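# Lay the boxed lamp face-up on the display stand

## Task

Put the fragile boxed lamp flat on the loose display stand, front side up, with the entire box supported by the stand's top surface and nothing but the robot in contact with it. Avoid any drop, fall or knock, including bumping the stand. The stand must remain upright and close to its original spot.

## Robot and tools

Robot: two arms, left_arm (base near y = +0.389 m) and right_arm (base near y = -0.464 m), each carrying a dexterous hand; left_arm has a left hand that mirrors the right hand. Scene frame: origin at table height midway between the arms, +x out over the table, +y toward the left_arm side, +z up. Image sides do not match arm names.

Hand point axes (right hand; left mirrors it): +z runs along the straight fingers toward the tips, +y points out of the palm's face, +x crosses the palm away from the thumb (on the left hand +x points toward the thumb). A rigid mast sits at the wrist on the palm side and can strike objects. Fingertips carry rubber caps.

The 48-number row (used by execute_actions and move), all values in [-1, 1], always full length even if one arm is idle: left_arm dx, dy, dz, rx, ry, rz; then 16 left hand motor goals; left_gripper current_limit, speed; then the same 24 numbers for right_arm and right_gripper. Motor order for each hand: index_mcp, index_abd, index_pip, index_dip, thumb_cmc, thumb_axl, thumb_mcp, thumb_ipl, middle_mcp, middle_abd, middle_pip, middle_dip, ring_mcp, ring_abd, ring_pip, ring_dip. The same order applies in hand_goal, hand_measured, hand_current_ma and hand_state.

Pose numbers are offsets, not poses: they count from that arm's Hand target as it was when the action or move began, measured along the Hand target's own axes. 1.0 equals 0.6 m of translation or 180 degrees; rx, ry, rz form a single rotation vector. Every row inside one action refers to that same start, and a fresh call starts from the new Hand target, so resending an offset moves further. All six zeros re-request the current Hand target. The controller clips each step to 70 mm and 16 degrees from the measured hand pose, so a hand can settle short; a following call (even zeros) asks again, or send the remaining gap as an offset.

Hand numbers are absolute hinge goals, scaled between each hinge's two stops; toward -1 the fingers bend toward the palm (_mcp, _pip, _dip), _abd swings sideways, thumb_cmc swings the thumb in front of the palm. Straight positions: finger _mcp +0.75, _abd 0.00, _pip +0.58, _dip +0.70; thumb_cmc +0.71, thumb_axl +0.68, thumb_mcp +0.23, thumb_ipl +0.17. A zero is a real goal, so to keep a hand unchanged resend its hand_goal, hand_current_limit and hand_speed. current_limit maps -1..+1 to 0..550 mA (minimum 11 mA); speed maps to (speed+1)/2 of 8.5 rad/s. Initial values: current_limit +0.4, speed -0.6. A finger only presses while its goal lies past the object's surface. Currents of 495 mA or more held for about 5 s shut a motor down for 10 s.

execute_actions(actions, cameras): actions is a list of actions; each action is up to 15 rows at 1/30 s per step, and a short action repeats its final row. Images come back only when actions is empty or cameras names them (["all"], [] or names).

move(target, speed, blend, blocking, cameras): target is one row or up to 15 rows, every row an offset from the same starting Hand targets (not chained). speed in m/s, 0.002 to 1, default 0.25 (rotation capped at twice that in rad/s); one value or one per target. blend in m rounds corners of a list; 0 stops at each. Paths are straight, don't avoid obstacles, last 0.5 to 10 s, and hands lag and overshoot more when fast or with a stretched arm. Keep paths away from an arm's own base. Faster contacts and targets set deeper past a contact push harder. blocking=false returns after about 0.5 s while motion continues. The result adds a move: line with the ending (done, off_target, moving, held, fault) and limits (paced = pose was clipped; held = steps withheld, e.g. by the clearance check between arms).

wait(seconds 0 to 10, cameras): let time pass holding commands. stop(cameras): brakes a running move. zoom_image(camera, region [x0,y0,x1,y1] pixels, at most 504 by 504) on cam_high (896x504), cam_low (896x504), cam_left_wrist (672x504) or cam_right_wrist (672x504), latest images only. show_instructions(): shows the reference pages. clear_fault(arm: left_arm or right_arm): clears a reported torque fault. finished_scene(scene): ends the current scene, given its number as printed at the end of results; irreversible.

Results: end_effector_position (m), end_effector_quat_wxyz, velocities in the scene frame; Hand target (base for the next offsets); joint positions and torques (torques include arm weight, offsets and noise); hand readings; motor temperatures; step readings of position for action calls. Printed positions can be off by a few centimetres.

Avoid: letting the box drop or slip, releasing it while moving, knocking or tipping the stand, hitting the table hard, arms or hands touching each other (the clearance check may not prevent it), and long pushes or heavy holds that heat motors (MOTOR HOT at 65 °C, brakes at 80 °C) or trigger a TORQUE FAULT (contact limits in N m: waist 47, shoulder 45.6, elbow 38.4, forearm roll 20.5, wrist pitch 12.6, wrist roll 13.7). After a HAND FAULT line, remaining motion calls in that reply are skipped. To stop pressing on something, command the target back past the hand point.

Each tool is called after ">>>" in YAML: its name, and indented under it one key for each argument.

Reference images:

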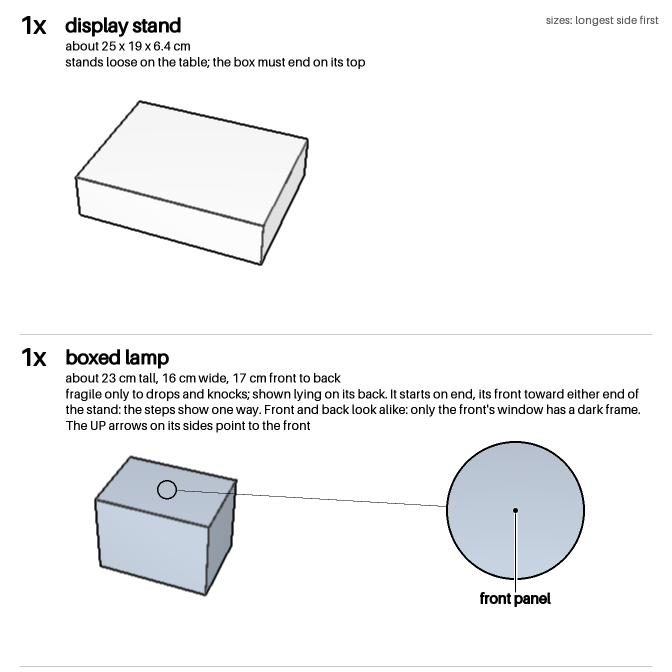

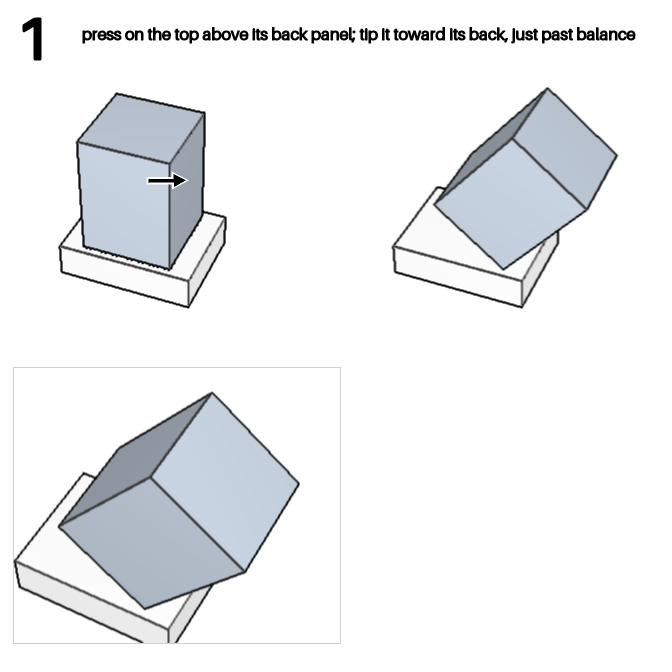

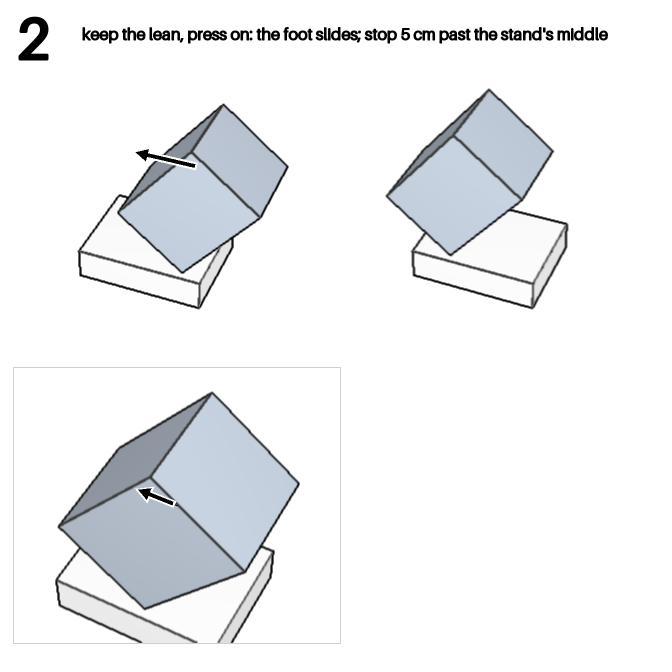

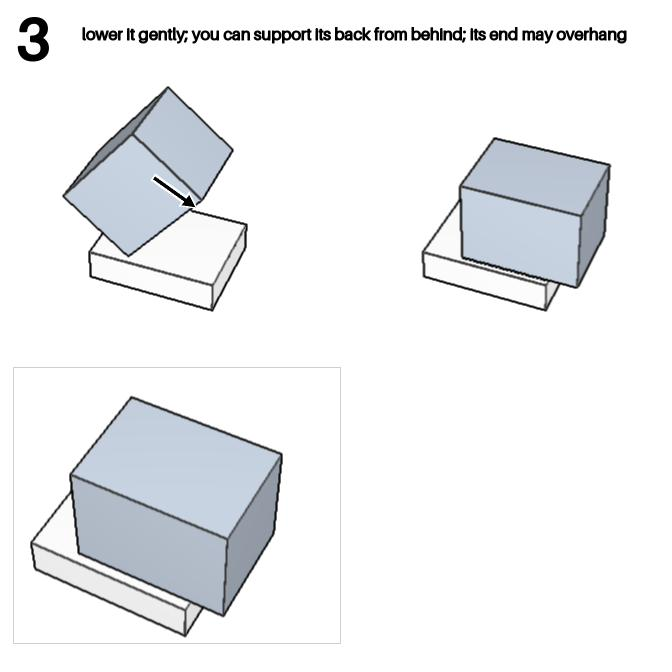

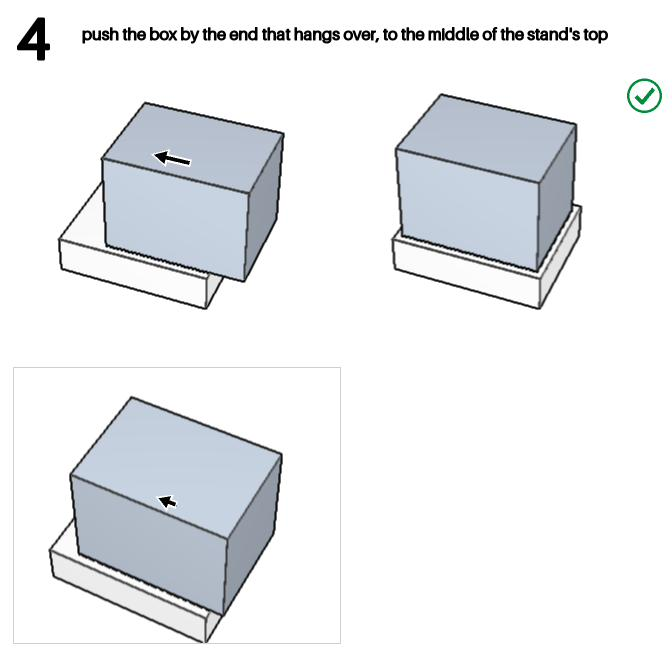

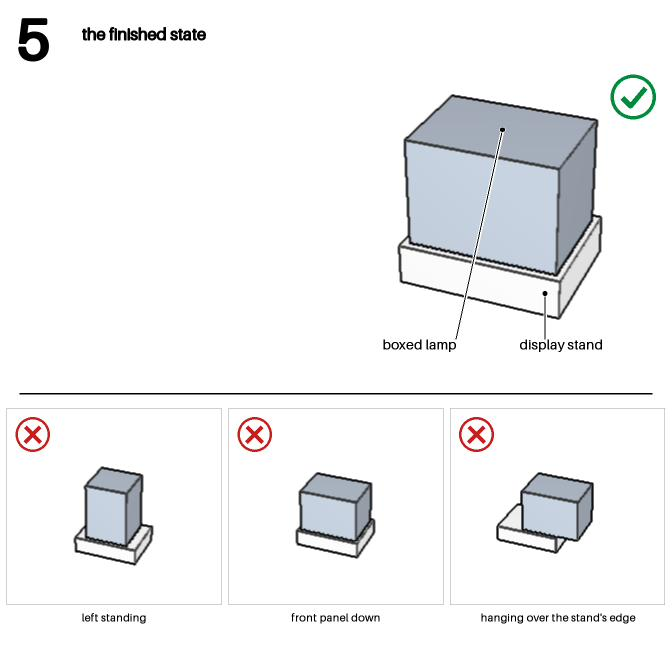

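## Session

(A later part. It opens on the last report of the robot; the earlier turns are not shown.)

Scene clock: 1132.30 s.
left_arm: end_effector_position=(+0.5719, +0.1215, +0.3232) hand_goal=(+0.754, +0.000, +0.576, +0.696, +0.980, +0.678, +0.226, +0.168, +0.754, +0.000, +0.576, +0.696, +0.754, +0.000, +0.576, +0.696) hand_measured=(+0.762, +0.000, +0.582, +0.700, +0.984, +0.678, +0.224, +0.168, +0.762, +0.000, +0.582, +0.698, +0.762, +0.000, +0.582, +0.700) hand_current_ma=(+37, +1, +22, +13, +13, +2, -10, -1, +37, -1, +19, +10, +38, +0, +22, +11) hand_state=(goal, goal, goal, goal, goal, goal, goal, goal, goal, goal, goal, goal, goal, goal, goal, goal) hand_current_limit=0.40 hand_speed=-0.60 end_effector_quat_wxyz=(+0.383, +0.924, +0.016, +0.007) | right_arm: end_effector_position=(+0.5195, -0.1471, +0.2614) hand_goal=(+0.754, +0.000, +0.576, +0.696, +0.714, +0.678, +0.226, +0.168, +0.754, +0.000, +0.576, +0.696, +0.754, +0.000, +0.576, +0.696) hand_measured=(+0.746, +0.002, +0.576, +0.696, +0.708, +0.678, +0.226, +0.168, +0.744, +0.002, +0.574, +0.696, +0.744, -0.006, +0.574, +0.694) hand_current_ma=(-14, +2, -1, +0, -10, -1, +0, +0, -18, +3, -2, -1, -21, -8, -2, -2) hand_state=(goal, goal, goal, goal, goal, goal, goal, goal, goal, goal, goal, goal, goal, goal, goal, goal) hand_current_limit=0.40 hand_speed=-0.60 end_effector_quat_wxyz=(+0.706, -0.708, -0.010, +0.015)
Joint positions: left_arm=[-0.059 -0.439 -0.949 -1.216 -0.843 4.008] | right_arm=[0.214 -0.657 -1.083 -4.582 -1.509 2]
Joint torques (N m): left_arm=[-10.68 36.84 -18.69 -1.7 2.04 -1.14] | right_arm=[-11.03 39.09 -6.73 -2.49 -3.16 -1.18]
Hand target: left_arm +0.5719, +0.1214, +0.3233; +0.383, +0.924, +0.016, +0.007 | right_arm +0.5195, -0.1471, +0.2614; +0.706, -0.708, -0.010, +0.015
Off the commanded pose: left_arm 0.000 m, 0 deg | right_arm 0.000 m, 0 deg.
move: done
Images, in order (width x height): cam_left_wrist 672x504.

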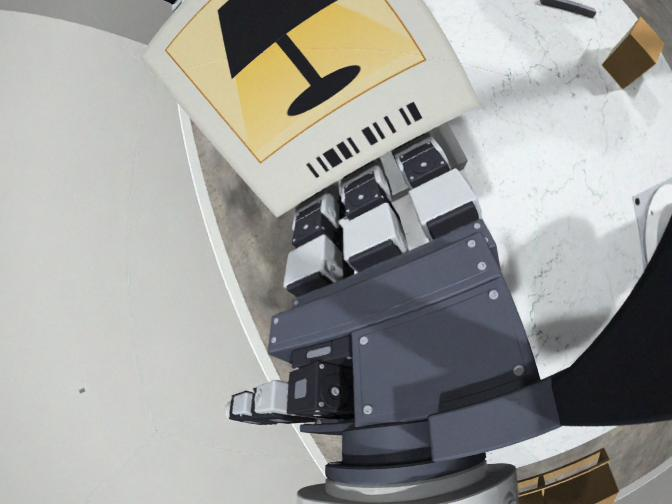

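>>> move:
  target: [0,-0.026,-0.0017,0,0,0,0.754,0,0.576,0.696,0.98,0.678,0.226,0.168,0.754,0,0.576,0.696,0.754,0,0.576,0.696,0.4,-0.6,0,-0.003,0.0438,0,0,0,0.754,0,0.576,0.696,0.714,0.678,0.226,0.168,0.754,0,0.576,0.696,0.754,0,0.576,0.696,0.4,-0.6]
  speed: 0.02
  cameras: ["all"]

>>> zoom_image:
  camera: "cam_low"
  region: [200, 0, 620, 320]

Scene clock: 1144.70 s.
left_arm: end_effector_position=(+0.5715, +0.1331, +0.3130) hand_goal=(+0.754, +0.000, +0.576, +0.696, +0.980, +0.678, +0.226, +0.168, +0.754, +0.000, +0.576, +0.696, +0.754, +0.000, +0.576, +0.696) hand_measured=(+0.764, +0.000, +0.582, +0.700, +0.984, +0.678, +0.224, +0.168, +0.764, +0.000, +0.582, +0.698, +0.764, +0.000, +0.582, +0.700) hand_current_ma=(+39, +1, +22, +13, +13, +2, -10, -1, +42, +0, +19, +10, +45, +1, +22, +11) hand_state=(goal, goal, goal, goal, goal, goal, goal, goal, goal, goal, goal, goal, goal, goal, goal, goal) hand_current_limit=0.40 hand_speed=-0.60 end_effector_quat_wxyz=(+0.383, +0.924, +0.016, +0.007) | right_arm: end_effector_position=(+0.5186, -0.1209, +0.2632) hand_goal=(+0.754, +0.000, +0.576, +0.696, +0.714, +0.678, +0.226, +0.168, +0.754, +0.000, +0.576, +0.696, +0.754, +0.000, +0.576, +0.696) hand_measured=(+0.746, +0.002, +0.576, +0.696, +0.708, +0.678, +0.226, +0.168, +0.744, +0.002, +0.574, +0.696, +0.744, +0.000, +0.574, +0.694) hand_current_ma=(-14, +2, -1, +0, -10, -1, +0, +0, -18, +3, -2, -1, -20, +0, -1, -1) hand_state=(goal, goal, goal, goal, goal, goal, goal, goal, goal, goal, goal, goal, goal, goal, goal, goal) hand_current_limit=0.40 hand_speed=-0.60 end_effector_quat_wxyz=(+0.706, -0.708, -0.010, +0.015)
Joint positions: left_arm=[-0.036 -0.454 -0.942 -1.218 -0.846 4.042] | right_arm=[0.261 -0.662 -1.096 -4.54 -1.489 2.006]
Joint torques (N m): left_arm=[6.66 8.76 -2.96 -2.94 -5.25 1.18] | right_arm=[9.71 16.83 -31.9 5.85 1.64 1.18]
Hand target: left_arm +0.5715, +0.1331, +0.3129; +0.383, +0.924, +0.016, +0.007 | right_arm +0.5186, -0.1208, +0.2632; +0.706, -0.708, -0.010, +0.015
Off the commanded pose: left_arm 0.000 m, 0 deg | right_arm 0.000 m, 0 deg.
move: done

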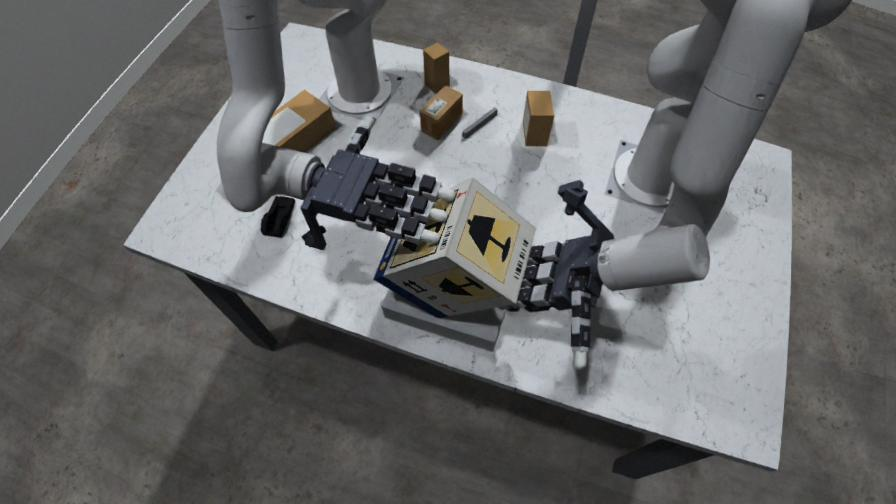

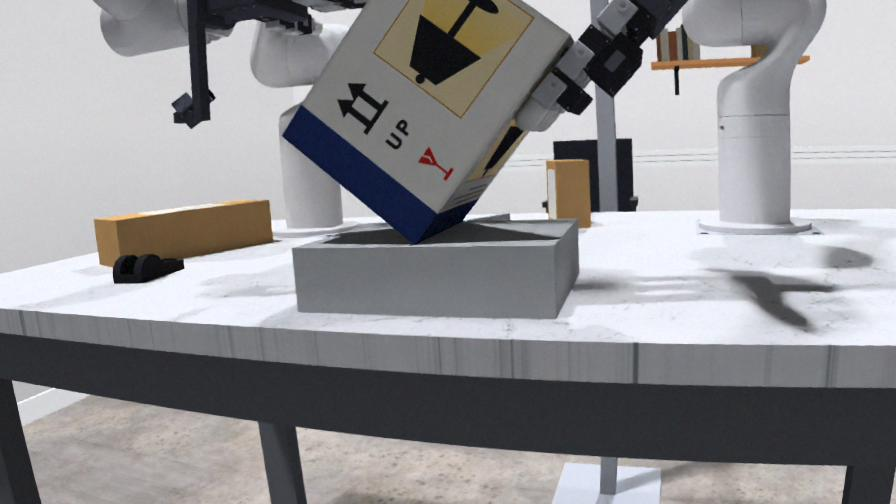

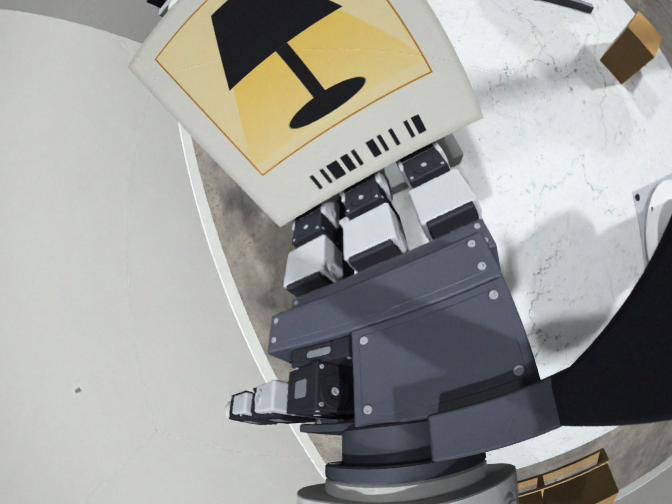

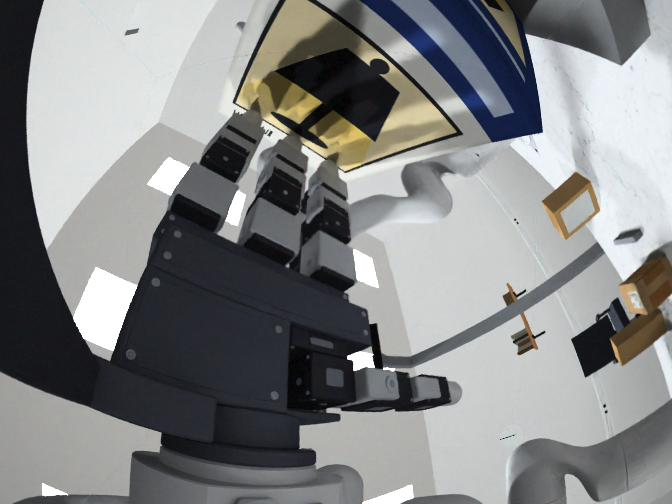

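Scaled by 1.200 from the camera's 896x504 image, which has a finer 1280x720 frame.

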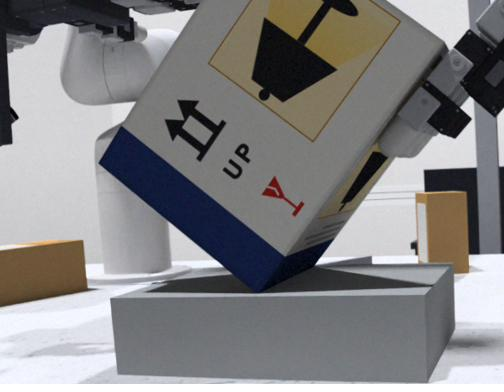

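>>> move:
  target: [0,-0.0262,0.0005,0,0,0,0.754,0,0.576,0.696,0.98,0.678,0.226,0.168,0.754,0,0.576,0.696,0.754,0,0.576,0.696,0.4,-0.6,0,0.0006,0.0340,0,0,0,0.754,0,0.576,0.696,0.714,0.678,0.226,0.168,0.754,0,0.576,0.696,0.754,0,0.576,0.696,0.4,-0.6]
  speed: 0.02
  cameras: ["cam_low","cam_left_wrist"]

>>> zoom_image:
  camera: "cam_low"
  region: [200, 0, 620, 320]

Scene clock: 1153.70 s.
left_arm: end_effector_position=(+0.5711, +0.1440, +0.3017) hand_goal=(+0.754, +0.000, +0.576, +0.696, +0.980, +0.678, +0.226, +0.168, +0.754, +0.000, +0.576, +0.696, +0.754, +0.000, +0.576, +0.696) hand_measured=(+0.764, +0.000, +0.582, +0.700, +0.984, +0.678, +0.224, +0.168, +0.764, +0.000, +0.582, +0.698, +0.764, +0.000, +0.582, +0.700) hand_current_ma=(+39, +1, +22, +13, +13, +2, -10, -1, +42, +0, +19, +10, +45, +1, +22, +11) hand_state=(goal, goal, goal, goal, goal, goal, goal, goal, goal, goal, goal, goal, goal, goal, goal, goal) hand_current_limit=0.40 hand_speed=-0.60 end_effector_quat_wxyz=(+0.383, +0.924, +0.016, +0.007) | right_arm: end_effector_position=(+0.5179, -0.1006, +0.2628) hand_goal=(+0.754, +0.000, +0.576, +0.696, +0.714, +0.678, +0.226, +0.168, +0.754, +0.000, +0.576, +0.696, +0.754, +0.000, +0.576, +0.696) hand_measured=(+0.746, +0.002, +0.576, +0.696, +0.708, +0.678, +0.226, +0.168, +0.744, +0.002, +0.574, +0.696, +0.744, +0.000, +0.574, +0.694) hand_current_ma=(-14, +2, -1, +0, -10, -1, +0, +0, -18, +3, -2, -1, -20, +0, -1, -1) hand_state=(goal, goal, goal, goal, goal, goal, goal, goal, goal, goal, goal, goal, goal, goal, goal, goal) hand_current_limit=0.40 hand_speed=-0.60 end_effector_quat_wxyz=(+0.706, -0.708, -0.010, +0.015)
Joint positions: left_arm=[-0.014 -0.473 -0.936 -1.222 -0.846 4.077] | right_arm=[0.296 -0.67 -1.11 -4.508 -1.473 2.009]
Joint torques (N m): left_arm=[9.42 8.05 -2.54 -2.97 -4.97 1.23] | right_arm=[7.71 15.77 -32.15 5.31 1.45 1.07]
Hand target: left_arm +0.5711, +0.1440, +0.3016; +0.383, +0.924, +0.016, +0.007 | right_arm +0.5179, -0.1004, +0.2628; +0.706, -0.708, -0.010, +0.015
Off the commanded pose: left_arm 0.000 m, 0 deg | right_arm 0.000 m, 0 deg.
move: done
Images, in order (width x height): cam_low 896x504, cam_left_wrist 672x504.

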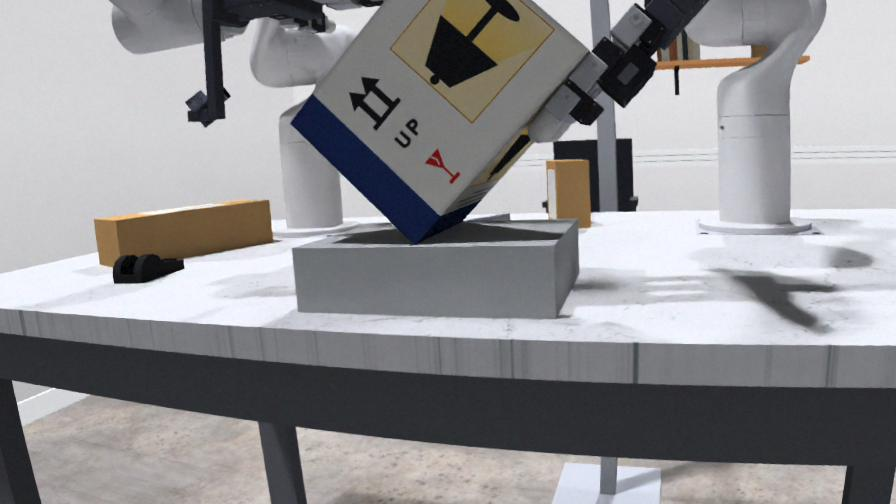

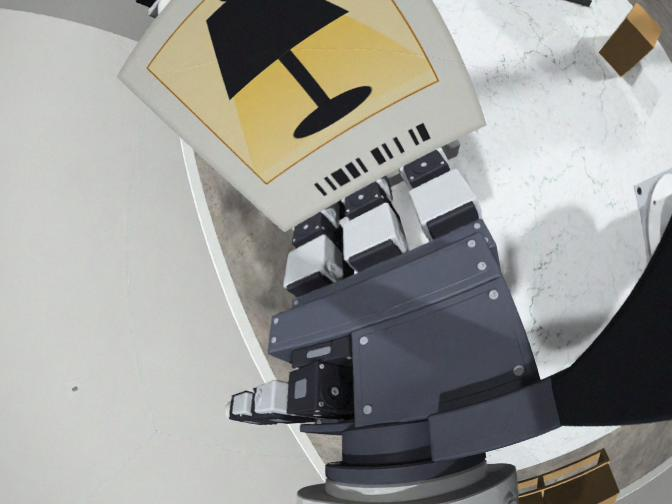

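Scaled by 1.200 from the camera's 896x504 image, which has a finer 1280x720 frame.

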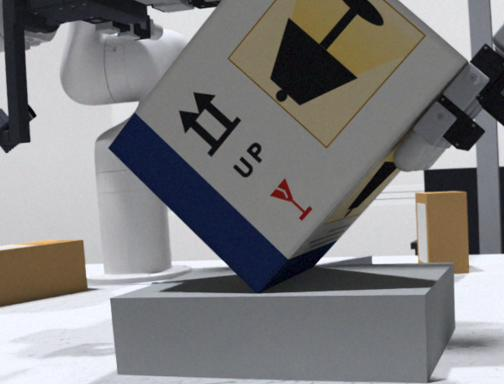

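>>> move:
  target: [0,-0.0422,0.0036,0,0,0,0.6855,0,0.576,0.696,0.98,0.678,0.226,0.168,0.6855,0,0.576,0.696,0.6855,0,0.576,0.696,0.5,-0.9835,0,0,0,0,0,0,0.754,0,0.576,0.696,0.714,0.678,0.226,0.168,0.754,0,0.576,0.696,0.754,0,0.576,0.696,0.4,-0.6]
  speed: 0.02
  cameras: ["cam_high","cam_low","cam_left_wrist"]

>>> zoom_image:
  camera: "cam_low"
  region: [200, 0, 620, 320]

Scene clock: 1185.63 s.
left_arm: end_effector_position=(+0.5705, +0.1604, +0.2822) hand_goal=(+0.686, +0.000, +0.576, +0.696, +0.980, +0.678, +0.226, +0.168, +0.686, +0.000, +0.576, +0.696, +0.686, +0.000, +0.576, +0.696) hand_measured=(+0.704, +0.000, +0.582, +0.700, +0.984, +0.678, +0.224, +0.168, +0.706, +0.000, +0.582, +0.698, +0.710, +0.000, +0.582, +0.700) hand_current_ma=(+81, +1, +22, +13, +13, +2, -10, -1, +86, +0, +19, +10, +104, +1, +22, +11) hand_state=(goal, goal, goal, goal, goal, goal, goal, goal, goal, goal, goal, goal, blocked, goal, goal, goal) hand_current_limit=0.50 hand_speed=-0.98 end_effector_quat_wxyz=(+0.383, +0.924, +0.016, +0.007) | right_arm: end_effector_position=(+0.5179, -0.1004, +0.2628) hand_goal=(+0.754, +0.000, +0.576, +0.696, +0.714, +0.678, +0.226, +0.168, +0.754, +0.000, +0.576, +0.696, +0.754, +0.000, +0.576, +0.696) hand_measured=(+0.746, +0.002, +0.576, +0.696, +0.708, +0.678, +0.226, +0.168, +0.744, +0.002, +0.574, +0.696, +0.744, +0.000, +0.574, +0.694) hand_current_ma=(-14, +2, -1, +0, -10, -1, +0, +0, -18, +3, -2, -1, -20, +0, -1, -1) hand_state=(goal, goal, goal, goal, goal, goal, goal, goal, goal, goal, goal, goal, goal, goal, goal, goal) hand_current_limit=0.40 hand_speed=-0.60 end_effector_quat_wxyz=(+0.706, -0.708, -0.010, +0.015)
Joint positions: left_arm=[0.019 -0.507 -0.929 -1.231 -0.846 4.135] | right_arm=[0.297 -0.67 -1.11 -4.508 -1.473 2.009]
Joint torques (N m): left_arm=[8.04 8.47 -2.6 -2.96 2.06 1.1] | right_arm=[9.72 17.41 -31.3 4.78 1.66 1.15]
Hand target: left_arm +0.5705, +0.1604, +0.2822; +0.383, +0.924, +0.016, +0.007 | right_arm +0.5179, -0.1004, +0.2628; +0.706, -0.708, -0.010, +0.015
Off the commanded pose: left_arm 0.000 m, 0 deg | right_arm 0.000 m, 0 deg.
move: done
Images, in order (width x height): cam_high 896x504, cam_low 896x504, cam_left_wrist 672x504.

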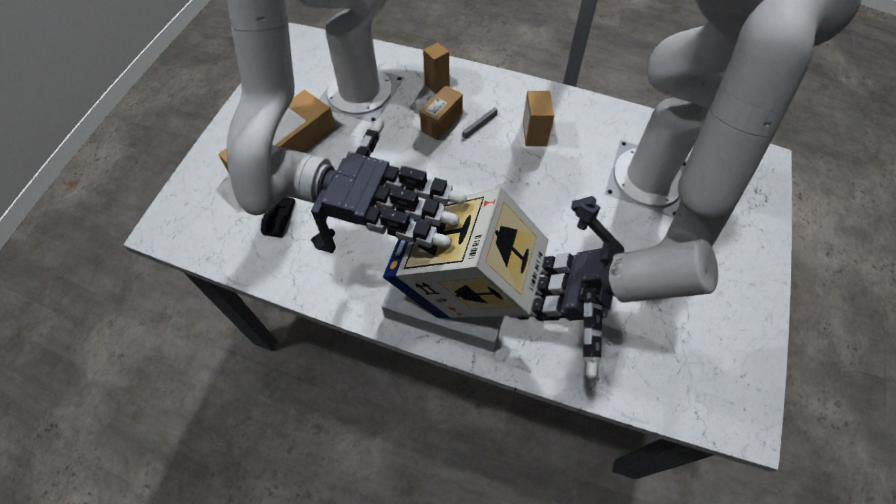

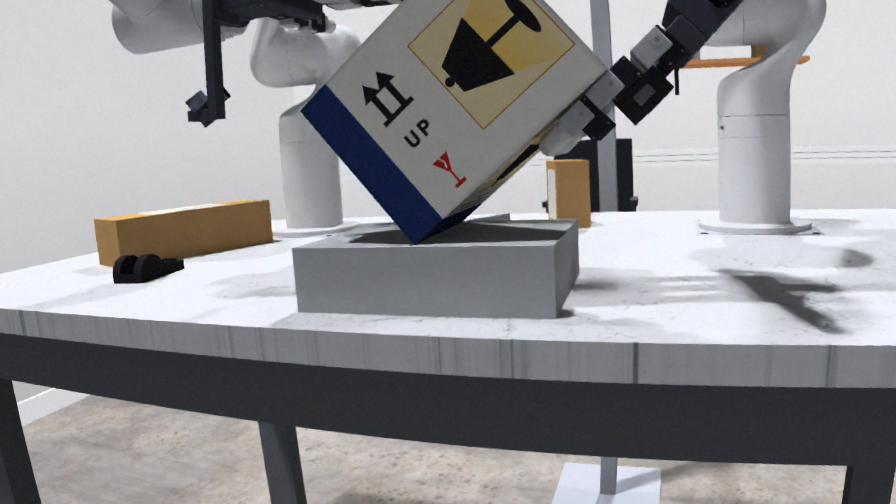

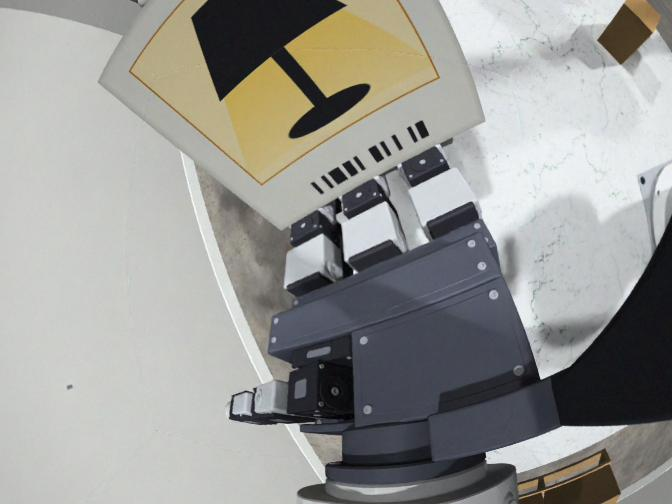

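Scaled by 1.200 from the camera's 896x504 image, which has a finer 1280x720 frame.

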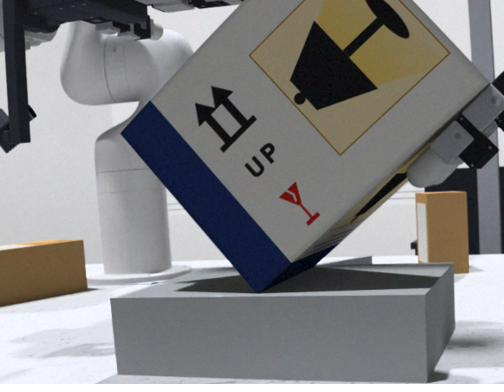

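>>> move:
  target:
    - [0,-0.0413,0.0073,0,0,0,0.5485,0,0.576,0.696,0.98,0.678,0.226,0.168,0.5485,0,0.576,0.696,0.5485,0,0.576,0.696,0.5,-0.9835,0,0,0,0,0,0,0.754,0,0.576,0.696,0.714,0.678,0.226,0.168,0.754,0,0.576,0.696,0.754,0,0.576,0.696,0.4,-0.6]
    - [0,-0.082,0.018,0,0,0,0.5485,0,0.576,0.696,0.98,0.678,0.226,0.168,0.5485,0,0.576,0.696,0.5485,0,0.576,0.696,0.5,-0.9835,0,0,0,0,0,0,0.754,0,0.576,0.696,0.714,0.678,0.226,0.168,0.754,0,0.576,0.696,0.754,0,0.576,0.696,0.4,-0.6]
  speed: 0.02
  blend: [0.003,0]
  cameras: ["cam_high","cam_low","cam_left_wrist"]

>>> zoom_image:
  camera: "cam_low"
  region: [200, 0, 620, 320]

Scene clock: 1199.93 s.
left_arm: end_effector_position=(+0.5696, +0.1875, +0.2398) hand_goal=(+0.548, +0.000, +0.576, +0.696, +0.980, +0.678, +0.226, +0.168, +0.548, +0.000, +0.576, +0.696, +0.548, +0.000, +0.576, +0.696) hand_measured=(+0.570, +0.000, +0.582, +0.700, +0.984, +0.678, +0.224, +0.168, +0.574, +0.000, +0.582, +0.698, +0.578, +0.000, +0.582, +0.700) hand_current_ma=(+101, +1, +22, +13, +13, +2, -10, -1, +117, +0, +19, +10, +142, +1, +22, +11) hand_state=(blocked, goal, goal, goal, goal, goal, goal, goal, blocked, goal, goal, goal, blocked, goal, goal, goal) hand_current_limit=0.50 hand_speed=-0.98 end_effector_quat_wxyz=(+0.383, +0.924, +0.016, +0.007) | right_arm: end_effector_position=(+0.5179, -0.1004, +0.2628) hand_goal=(+0.754, +0.000, +0.576, +0.696, +0.714, +0.678, +0.226, +0.168, +0.754, +0.000, +0.576, +0.696, +0.754, +0.000, +0.576, +0.696) hand_measured=(+0.746, +0.002, +0.576, +0.696, +0.708, +0.678, +0.226, +0.168, +0.744, +0.002, +0.574, +0.696, +0.744, +0.000, +0.574, +0.694) hand_current_ma=(-14, +2, -1, +0, -10, -1, +0, +0, -18, +3, -2, -1, -20, +0, -1, -1) hand_state=(goal, goal, goal, goal, goal, goal, goal, goal, goal, goal, goal, goal, goal, goal, goal, goal) hand_current_limit=0.40 hand_speed=-0.60 end_effector_quat_wxyz=(+0.706, -0.708, -0.010, +0.015)
Joint positions: left_arm=[0.073 -0.591 -0.928 -1.259 -0.837 4.252] | right_arm=[0.297 -0.67 -1.11 -4.508 -1.473 2.009]
Joint torques (N m): left_arm=[8.54 9.64 -17.17 -2.98 1.84 1.26] | right_arm=[9.31 18.57 -32.26 4.71 1.47 1.01]
Hand target: left_arm +0.5696, +0.1875, +0.2398; +0.383, +0.924, +0.016, +0.007 | right_arm +0.5179, -0.1004, +0.2628; +0.706, -0.708, -0.010, +0.015
Off the commanded pose: left_arm 0.000 m, 0 deg | right_arm 0.000 m, 0 deg.
move: done
Images, in order (width x height): cam_high 896x504, cam_low 896x504, cam_left_wrist 672x504.

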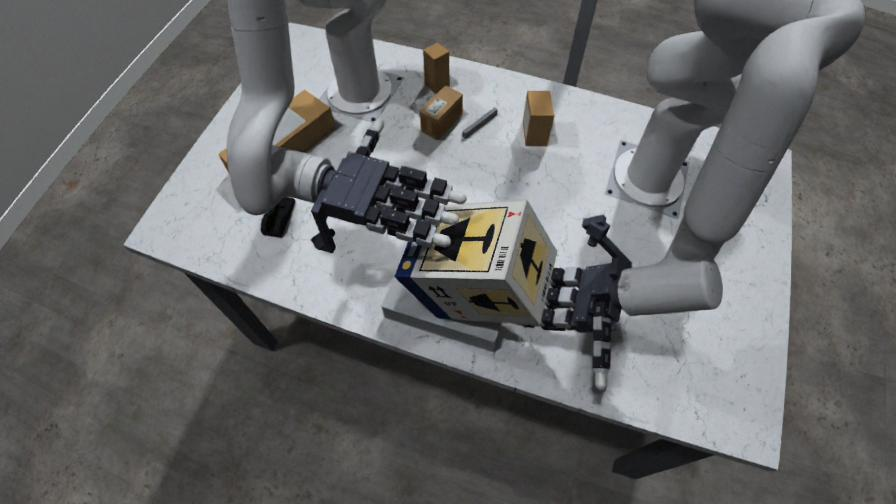

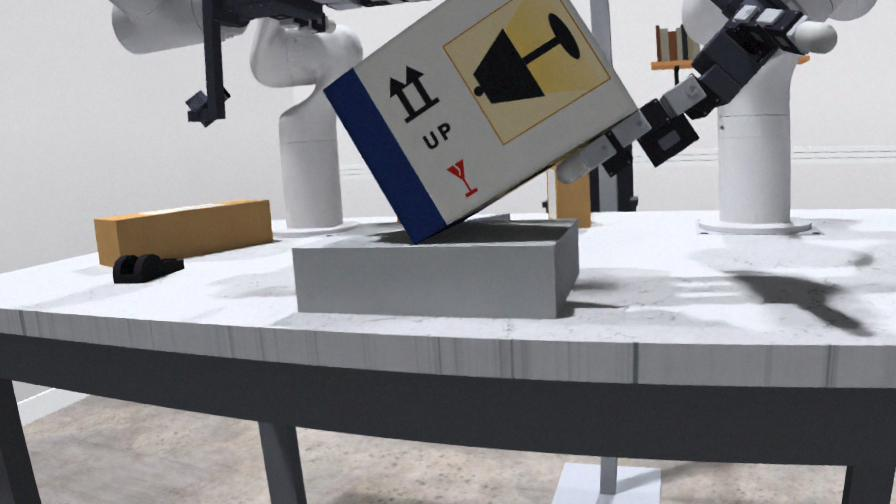

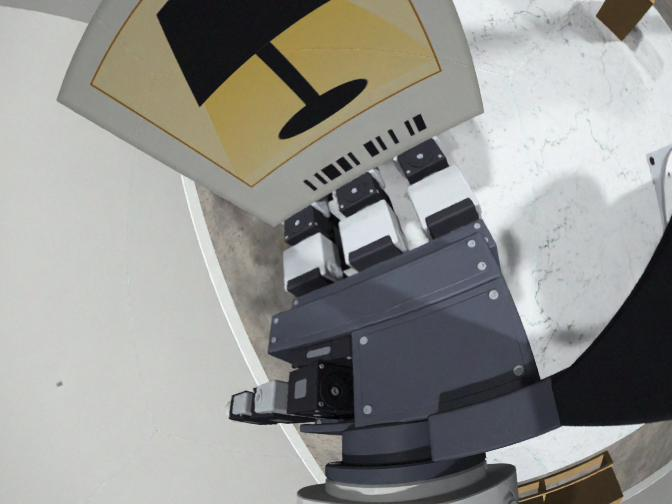

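Scaled by 1.200 from the camera's 896x504 image, which has a finer 1280x720 frame.

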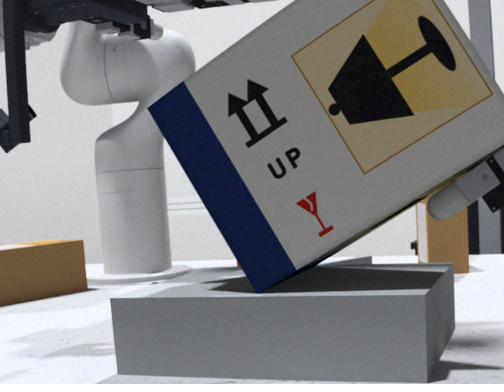

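>>> move:
  target:
    - [0,-0.0397,0.0143,0,0,0,0.343,0,0.576,0.696,0.98,0.678,0.226,0.168,0.343,0,0.576,0.696,0.343,0,0.576,0.696,0.5,-0.9835,0,0,0,0,0,0,0.754,0,0.576,0.696,0.714,0.678,0.226,0.168,0.754,0,0.576,0.696,0.754,0,0.576,0.696,0.4,-0.6]
    - [0,-0.0778,0.032,0,0,0,0.343,0,0.576,0.696,0.98,0.678,0.226,0.168,0.343,0,0.576,0.696,0.343,0,0.576,0.696,0.5,-0.9835,0,0,0,0,0,0,0.754,0,0.576,0.696,0.714,0.678,0.226,0.168,0.754,0,0.576,0.696,0.754,0,0.576,0.696,0.4,-0.6]
    - [0,-0.1142,0.0531,0,0,0,0.343,0,0.576,0.696,0.98,0.678,0.226,0.168,0.343,0,0.576,0.696,0.343,0,0.576,0.696,0.5,-0.9835,0,0,0,0,0,0,0.754,0,0.576,0.696,0.714,0.678,0.226,0.168,0.754,0,0.576,0.696,0.754,0,0.576,0.696,0.4,-0.6]
  speed: 0.02
  blend: [0.003,0.003,0]
  cameras: ["all"]

>>> zoom_image:
  camera: "cam_low"
  region: [240, 40, 660, 360]

Scene clock: 1218.30 s.
left_arm: end_effector_position=(+0.5687, +0.2134, +0.1689) hand_goal=(+0.344, +0.000, +0.576, +0.696, +0.980, +0.678, +0.226, +0.168, +0.344, +0.000, +0.576, +0.696, +0.344, +0.000, +0.576, +0.696) hand_measured=(+0.372, +0.000, +0.582, +0.700, +0.984, +0.678, +0.224, +0.168, +0.378, +0.000, +0.582, +0.698, +0.384, +0.000, +0.582, +0.700) hand_current_ma=(+128, +1, +22, +13, +13, +2, -10, -1, +155, +0, +19, +10, +191, +1, +22, +11) hand_state=(blocked, goal, goal, goal, goal, goal, goal, goal, blocked, goal, goal, goal, blocked, goal, goal, goal) hand_current_limit=0.50 hand_speed=-0.98 end_effector_quat_wxyz=(+0.383, +0.924, +0.016, +0.007) | right_arm: end_effector_position=(+0.5179, -0.1004, +0.2628) hand_goal=(+0.754, +0.000, +0.576, +0.696, +0.714, +0.678, +0.226, +0.168, +0.754, +0.000, +0.576, +0.696, +0.754, +0.000, +0.576, +0.696) hand_measured=(+0.746, +0.002, +0.576, +0.696, +0.708, +0.678, +0.226, +0.168, +0.744, +0.002, +0.574, +0.696, +0.744, +0.000, +0.574, +0.694) hand_current_ma=(-14, +2, -1, +0, -10, -1, +0, +0, -18, +3, -2, -1, -20, +0, -1, -1) hand_state=(goal, goal, goal, goal, goal, goal, goal, goal, goal, goal, goal, goal, goal, goal, goal, goal) hand_current_limit=0.40 hand_speed=-0.60 end_effector_quat_wxyz=(+0.706, -0.708, -0.010, +0.015)
Joint positions: left_arm=[0.125 -0.748 -0.957 -1.326 -0.816 4.424] | right_arm=[0.297 -0.67 -1.11 -4.508 -1.473 2.009]
Joint torques (N m): left_arm=[9.05 11.18 -15.68 -2.3 1.53 1.15] | right_arm=[7.98 17.25 -31.55 4.76 1.33 1.2]
Hand target: left_arm +0.5687, +0.2134, +0.1688; +0.383, +0.924, +0.016, +0.007 | right_arm +0.5179, -0.1004, +0.2628; +0.706, -0.708, -0.010, +0.015
Off the commanded pose: left_arm 0.000 m, 0 deg | right_arm 0.000 m, 0 deg.
move: done

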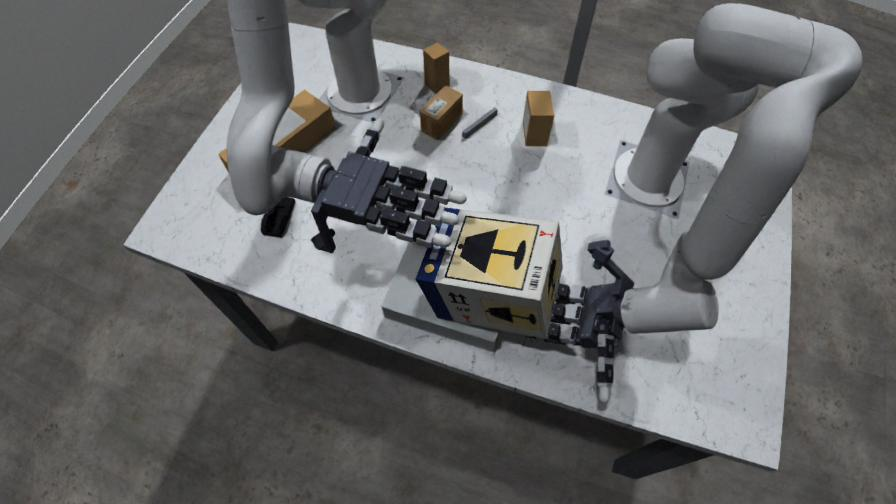

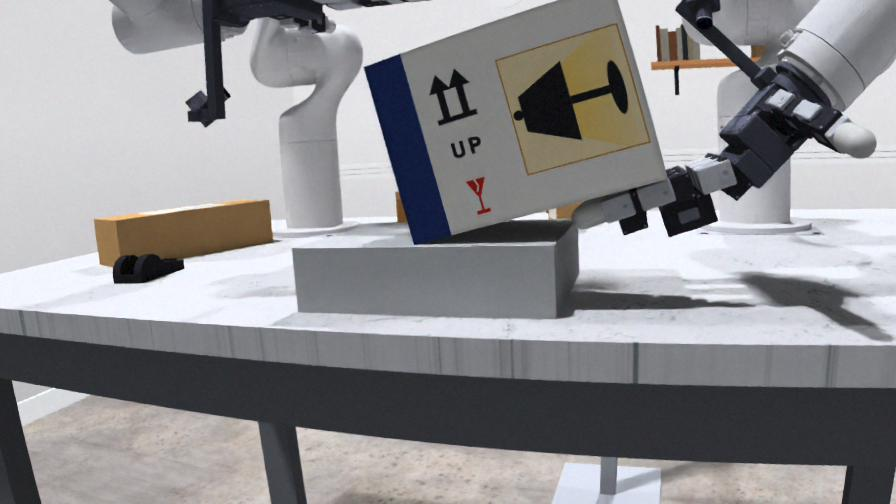

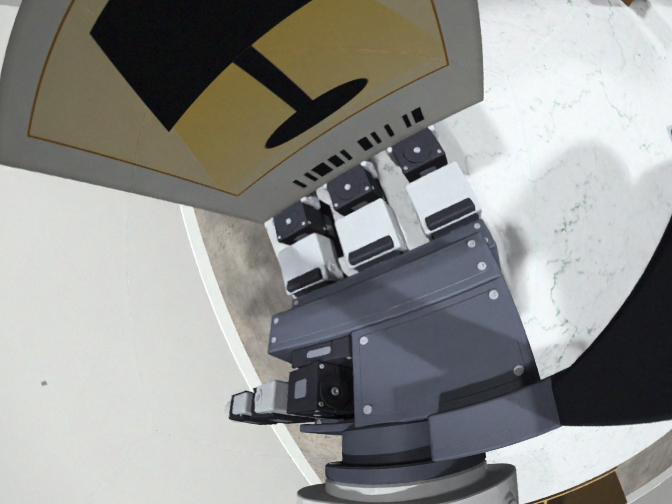

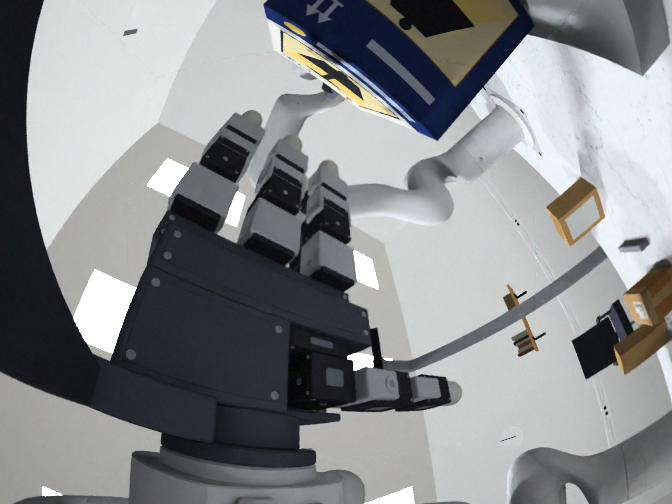

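Scaled by 1.200 from the camera's 896x504 image, which has a finer 1280x720 frame.

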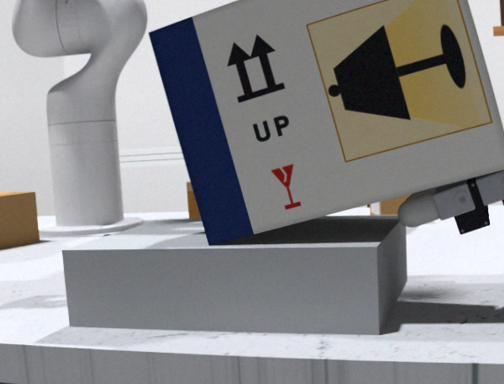

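>>> move:
  target:
    - [0,-0.0346,0.0239,0,0,0,0.206,0,0.576,0.696,0.98,0.678,0.226,0.168,0.206,0,0.576,0.696,0.206,0,0.576,0.696,0.5,-0.9835,0,0,0,0,0,0,0.754,0,0.576,0.696,0.714,0.678,0.226,0.168,0.754,0,0.576,0.696,0.754,0,0.576,0.696,0.4,-0.6]
    - [0,-0.0669,0.051,0,0,0,0.206,0,0.576,0.696,0.98,0.678,0.226,0.168,0.206,0,0.576,0.696,0.206,0,0.576,0.696,0.5,-0.9835,0,0,0,0,0,0,0.754,0,0.576,0.696,0.714,0.678,0.226,0.168,0.754,0,0.576,0.696,0.754,0,0.576,0.696,0.4,-0.6]
  speed: 0.02
  blend: [0.003,0]
  cameras: ["all"]

>>> zoom_image:
  camera: "cam_low"
  region: [340, 100, 760, 360]

Scene clock: 1241.10 s.
left_arm: end_effector_position=(+0.5685, +0.2202, +0.1188) hand_goal=(+0.206, +0.000, +0.576, +0.696, +0.980, +0.678, +0.226, +0.168, +0.206, +0.000, +0.576, +0.696, +0.206, +0.000, +0.576, +0.696) hand_measured=(+0.236, +0.000, +0.582, +0.700, +0.984, +0.678, +0.224, +0.168, +0.244, +0.000, +0.582, +0.698, +0.252, +0.000, +0.582, +0.700) hand_current_ma=(+141, +1, +22, +13, +13, +2, -10, -1, +175, +0, +19, +10, +219, +1, +22, +11) hand_state=(blocked, goal, goal, goal, goal, goal, goal, goal, blocked, goal, goal, goal, blocked, goal, goal, goal) hand_current_limit=0.50 hand_speed=-0.98 end_effector_quat_wxyz=(+0.383, +0.924, +0.016, +0.007) | right_arm: end_effector_position=(+0.5179, -0.1004, +0.2628) hand_goal=(+0.754, +0.000, +0.576, +0.696, +0.714, +0.678, +0.226, +0.168, +0.754, +0.000, +0.576, +0.696, +0.754, +0.000, +0.576, +0.696) hand_measured=(+0.746, +0.002, +0.576, +0.696, +0.708, +0.678, +0.226, +0.168, +0.744, +0.002, +0.574, +0.696, +0.744, +0.000, +0.574, +0.694) hand_current_ma=(-14, +2, -1, +0, -10, -1, +0, +0, -18, +3, -2, -1, -20, +0, -1, -1) hand_state=(goal, goal, goal, goal, goal, goal, goal, goal, goal, goal, goal, goal, goal, goal, goal, goal) hand_current_limit=0.40 hand_speed=-0.60 end_effector_quat_wxyz=(+0.706, -0.708, -0.010, +0.015)
Joint positions: left_arm=[0.138 -0.864 -0.994 -1.386 -0.801 4.531] | right_arm=[0.297 -0.67 -1.11 -4.508 -1.473 2.009]
Joint torques (N m): left_arm=[8.46 12.49 -14.59 -2.29 1.33 1.17] | right_arm=[11.6 18.64 -31.76 4.59 1.43 1.16]
Hand target: left_arm +0.5685, +0.2202, +0.1188; +0.383, +0.924, +0.016, +0.007 | right_arm +0.5179, -0.1004, +0.2628; +0.706, -0.708, -0.010, +0.015
Off the commanded pose: left_arm 0.000 m, 0 deg | right_arm 0.000 m, 0 deg.
move: done

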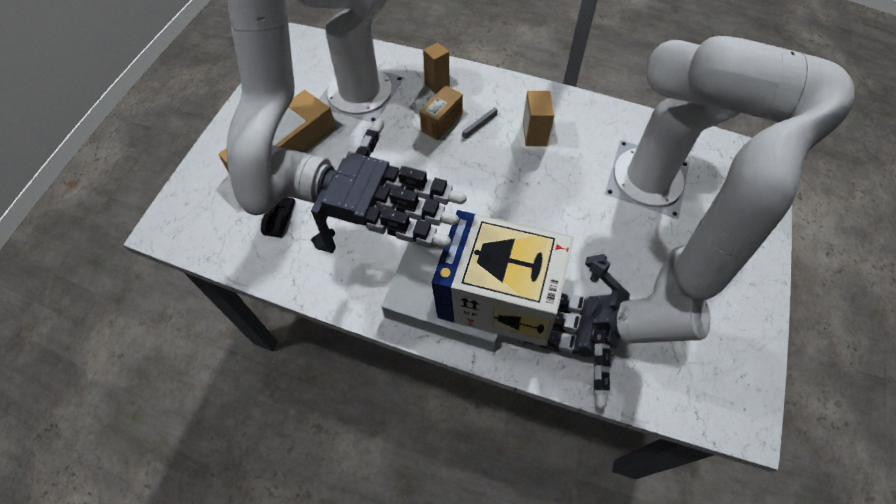

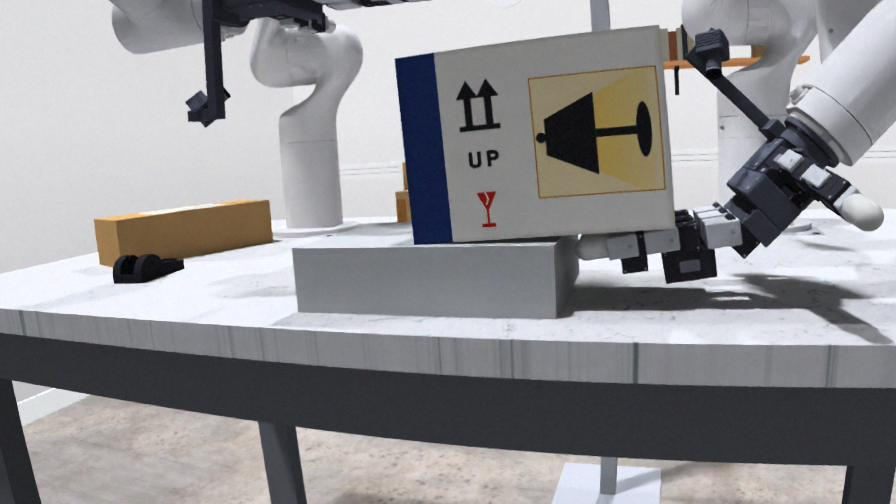

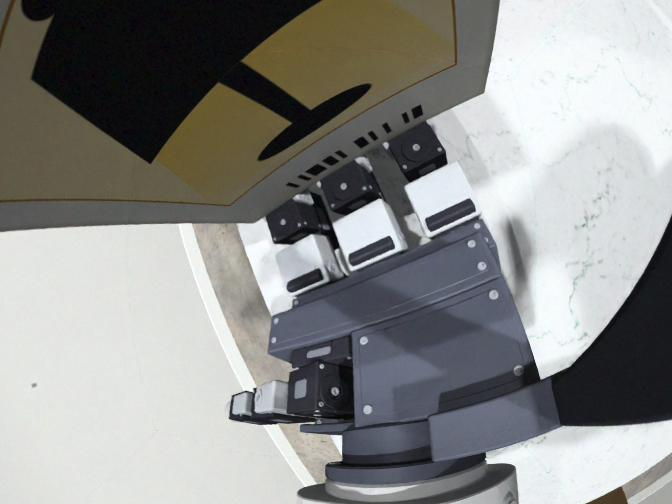

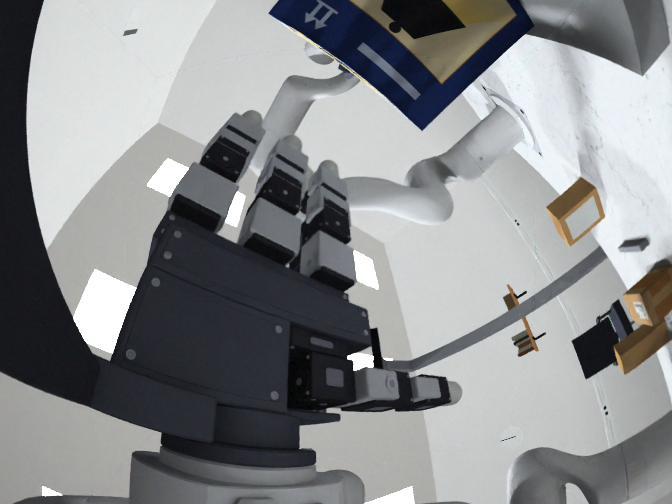

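Scaled by 1.200 from the camera's 896x504 image, which has a finer 1280x720 frame.

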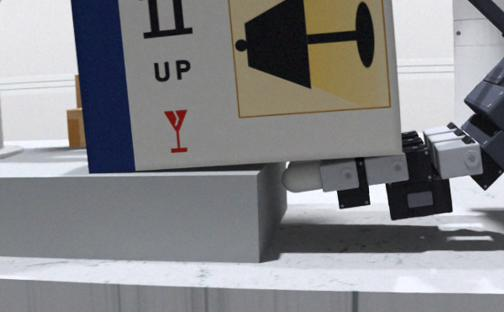

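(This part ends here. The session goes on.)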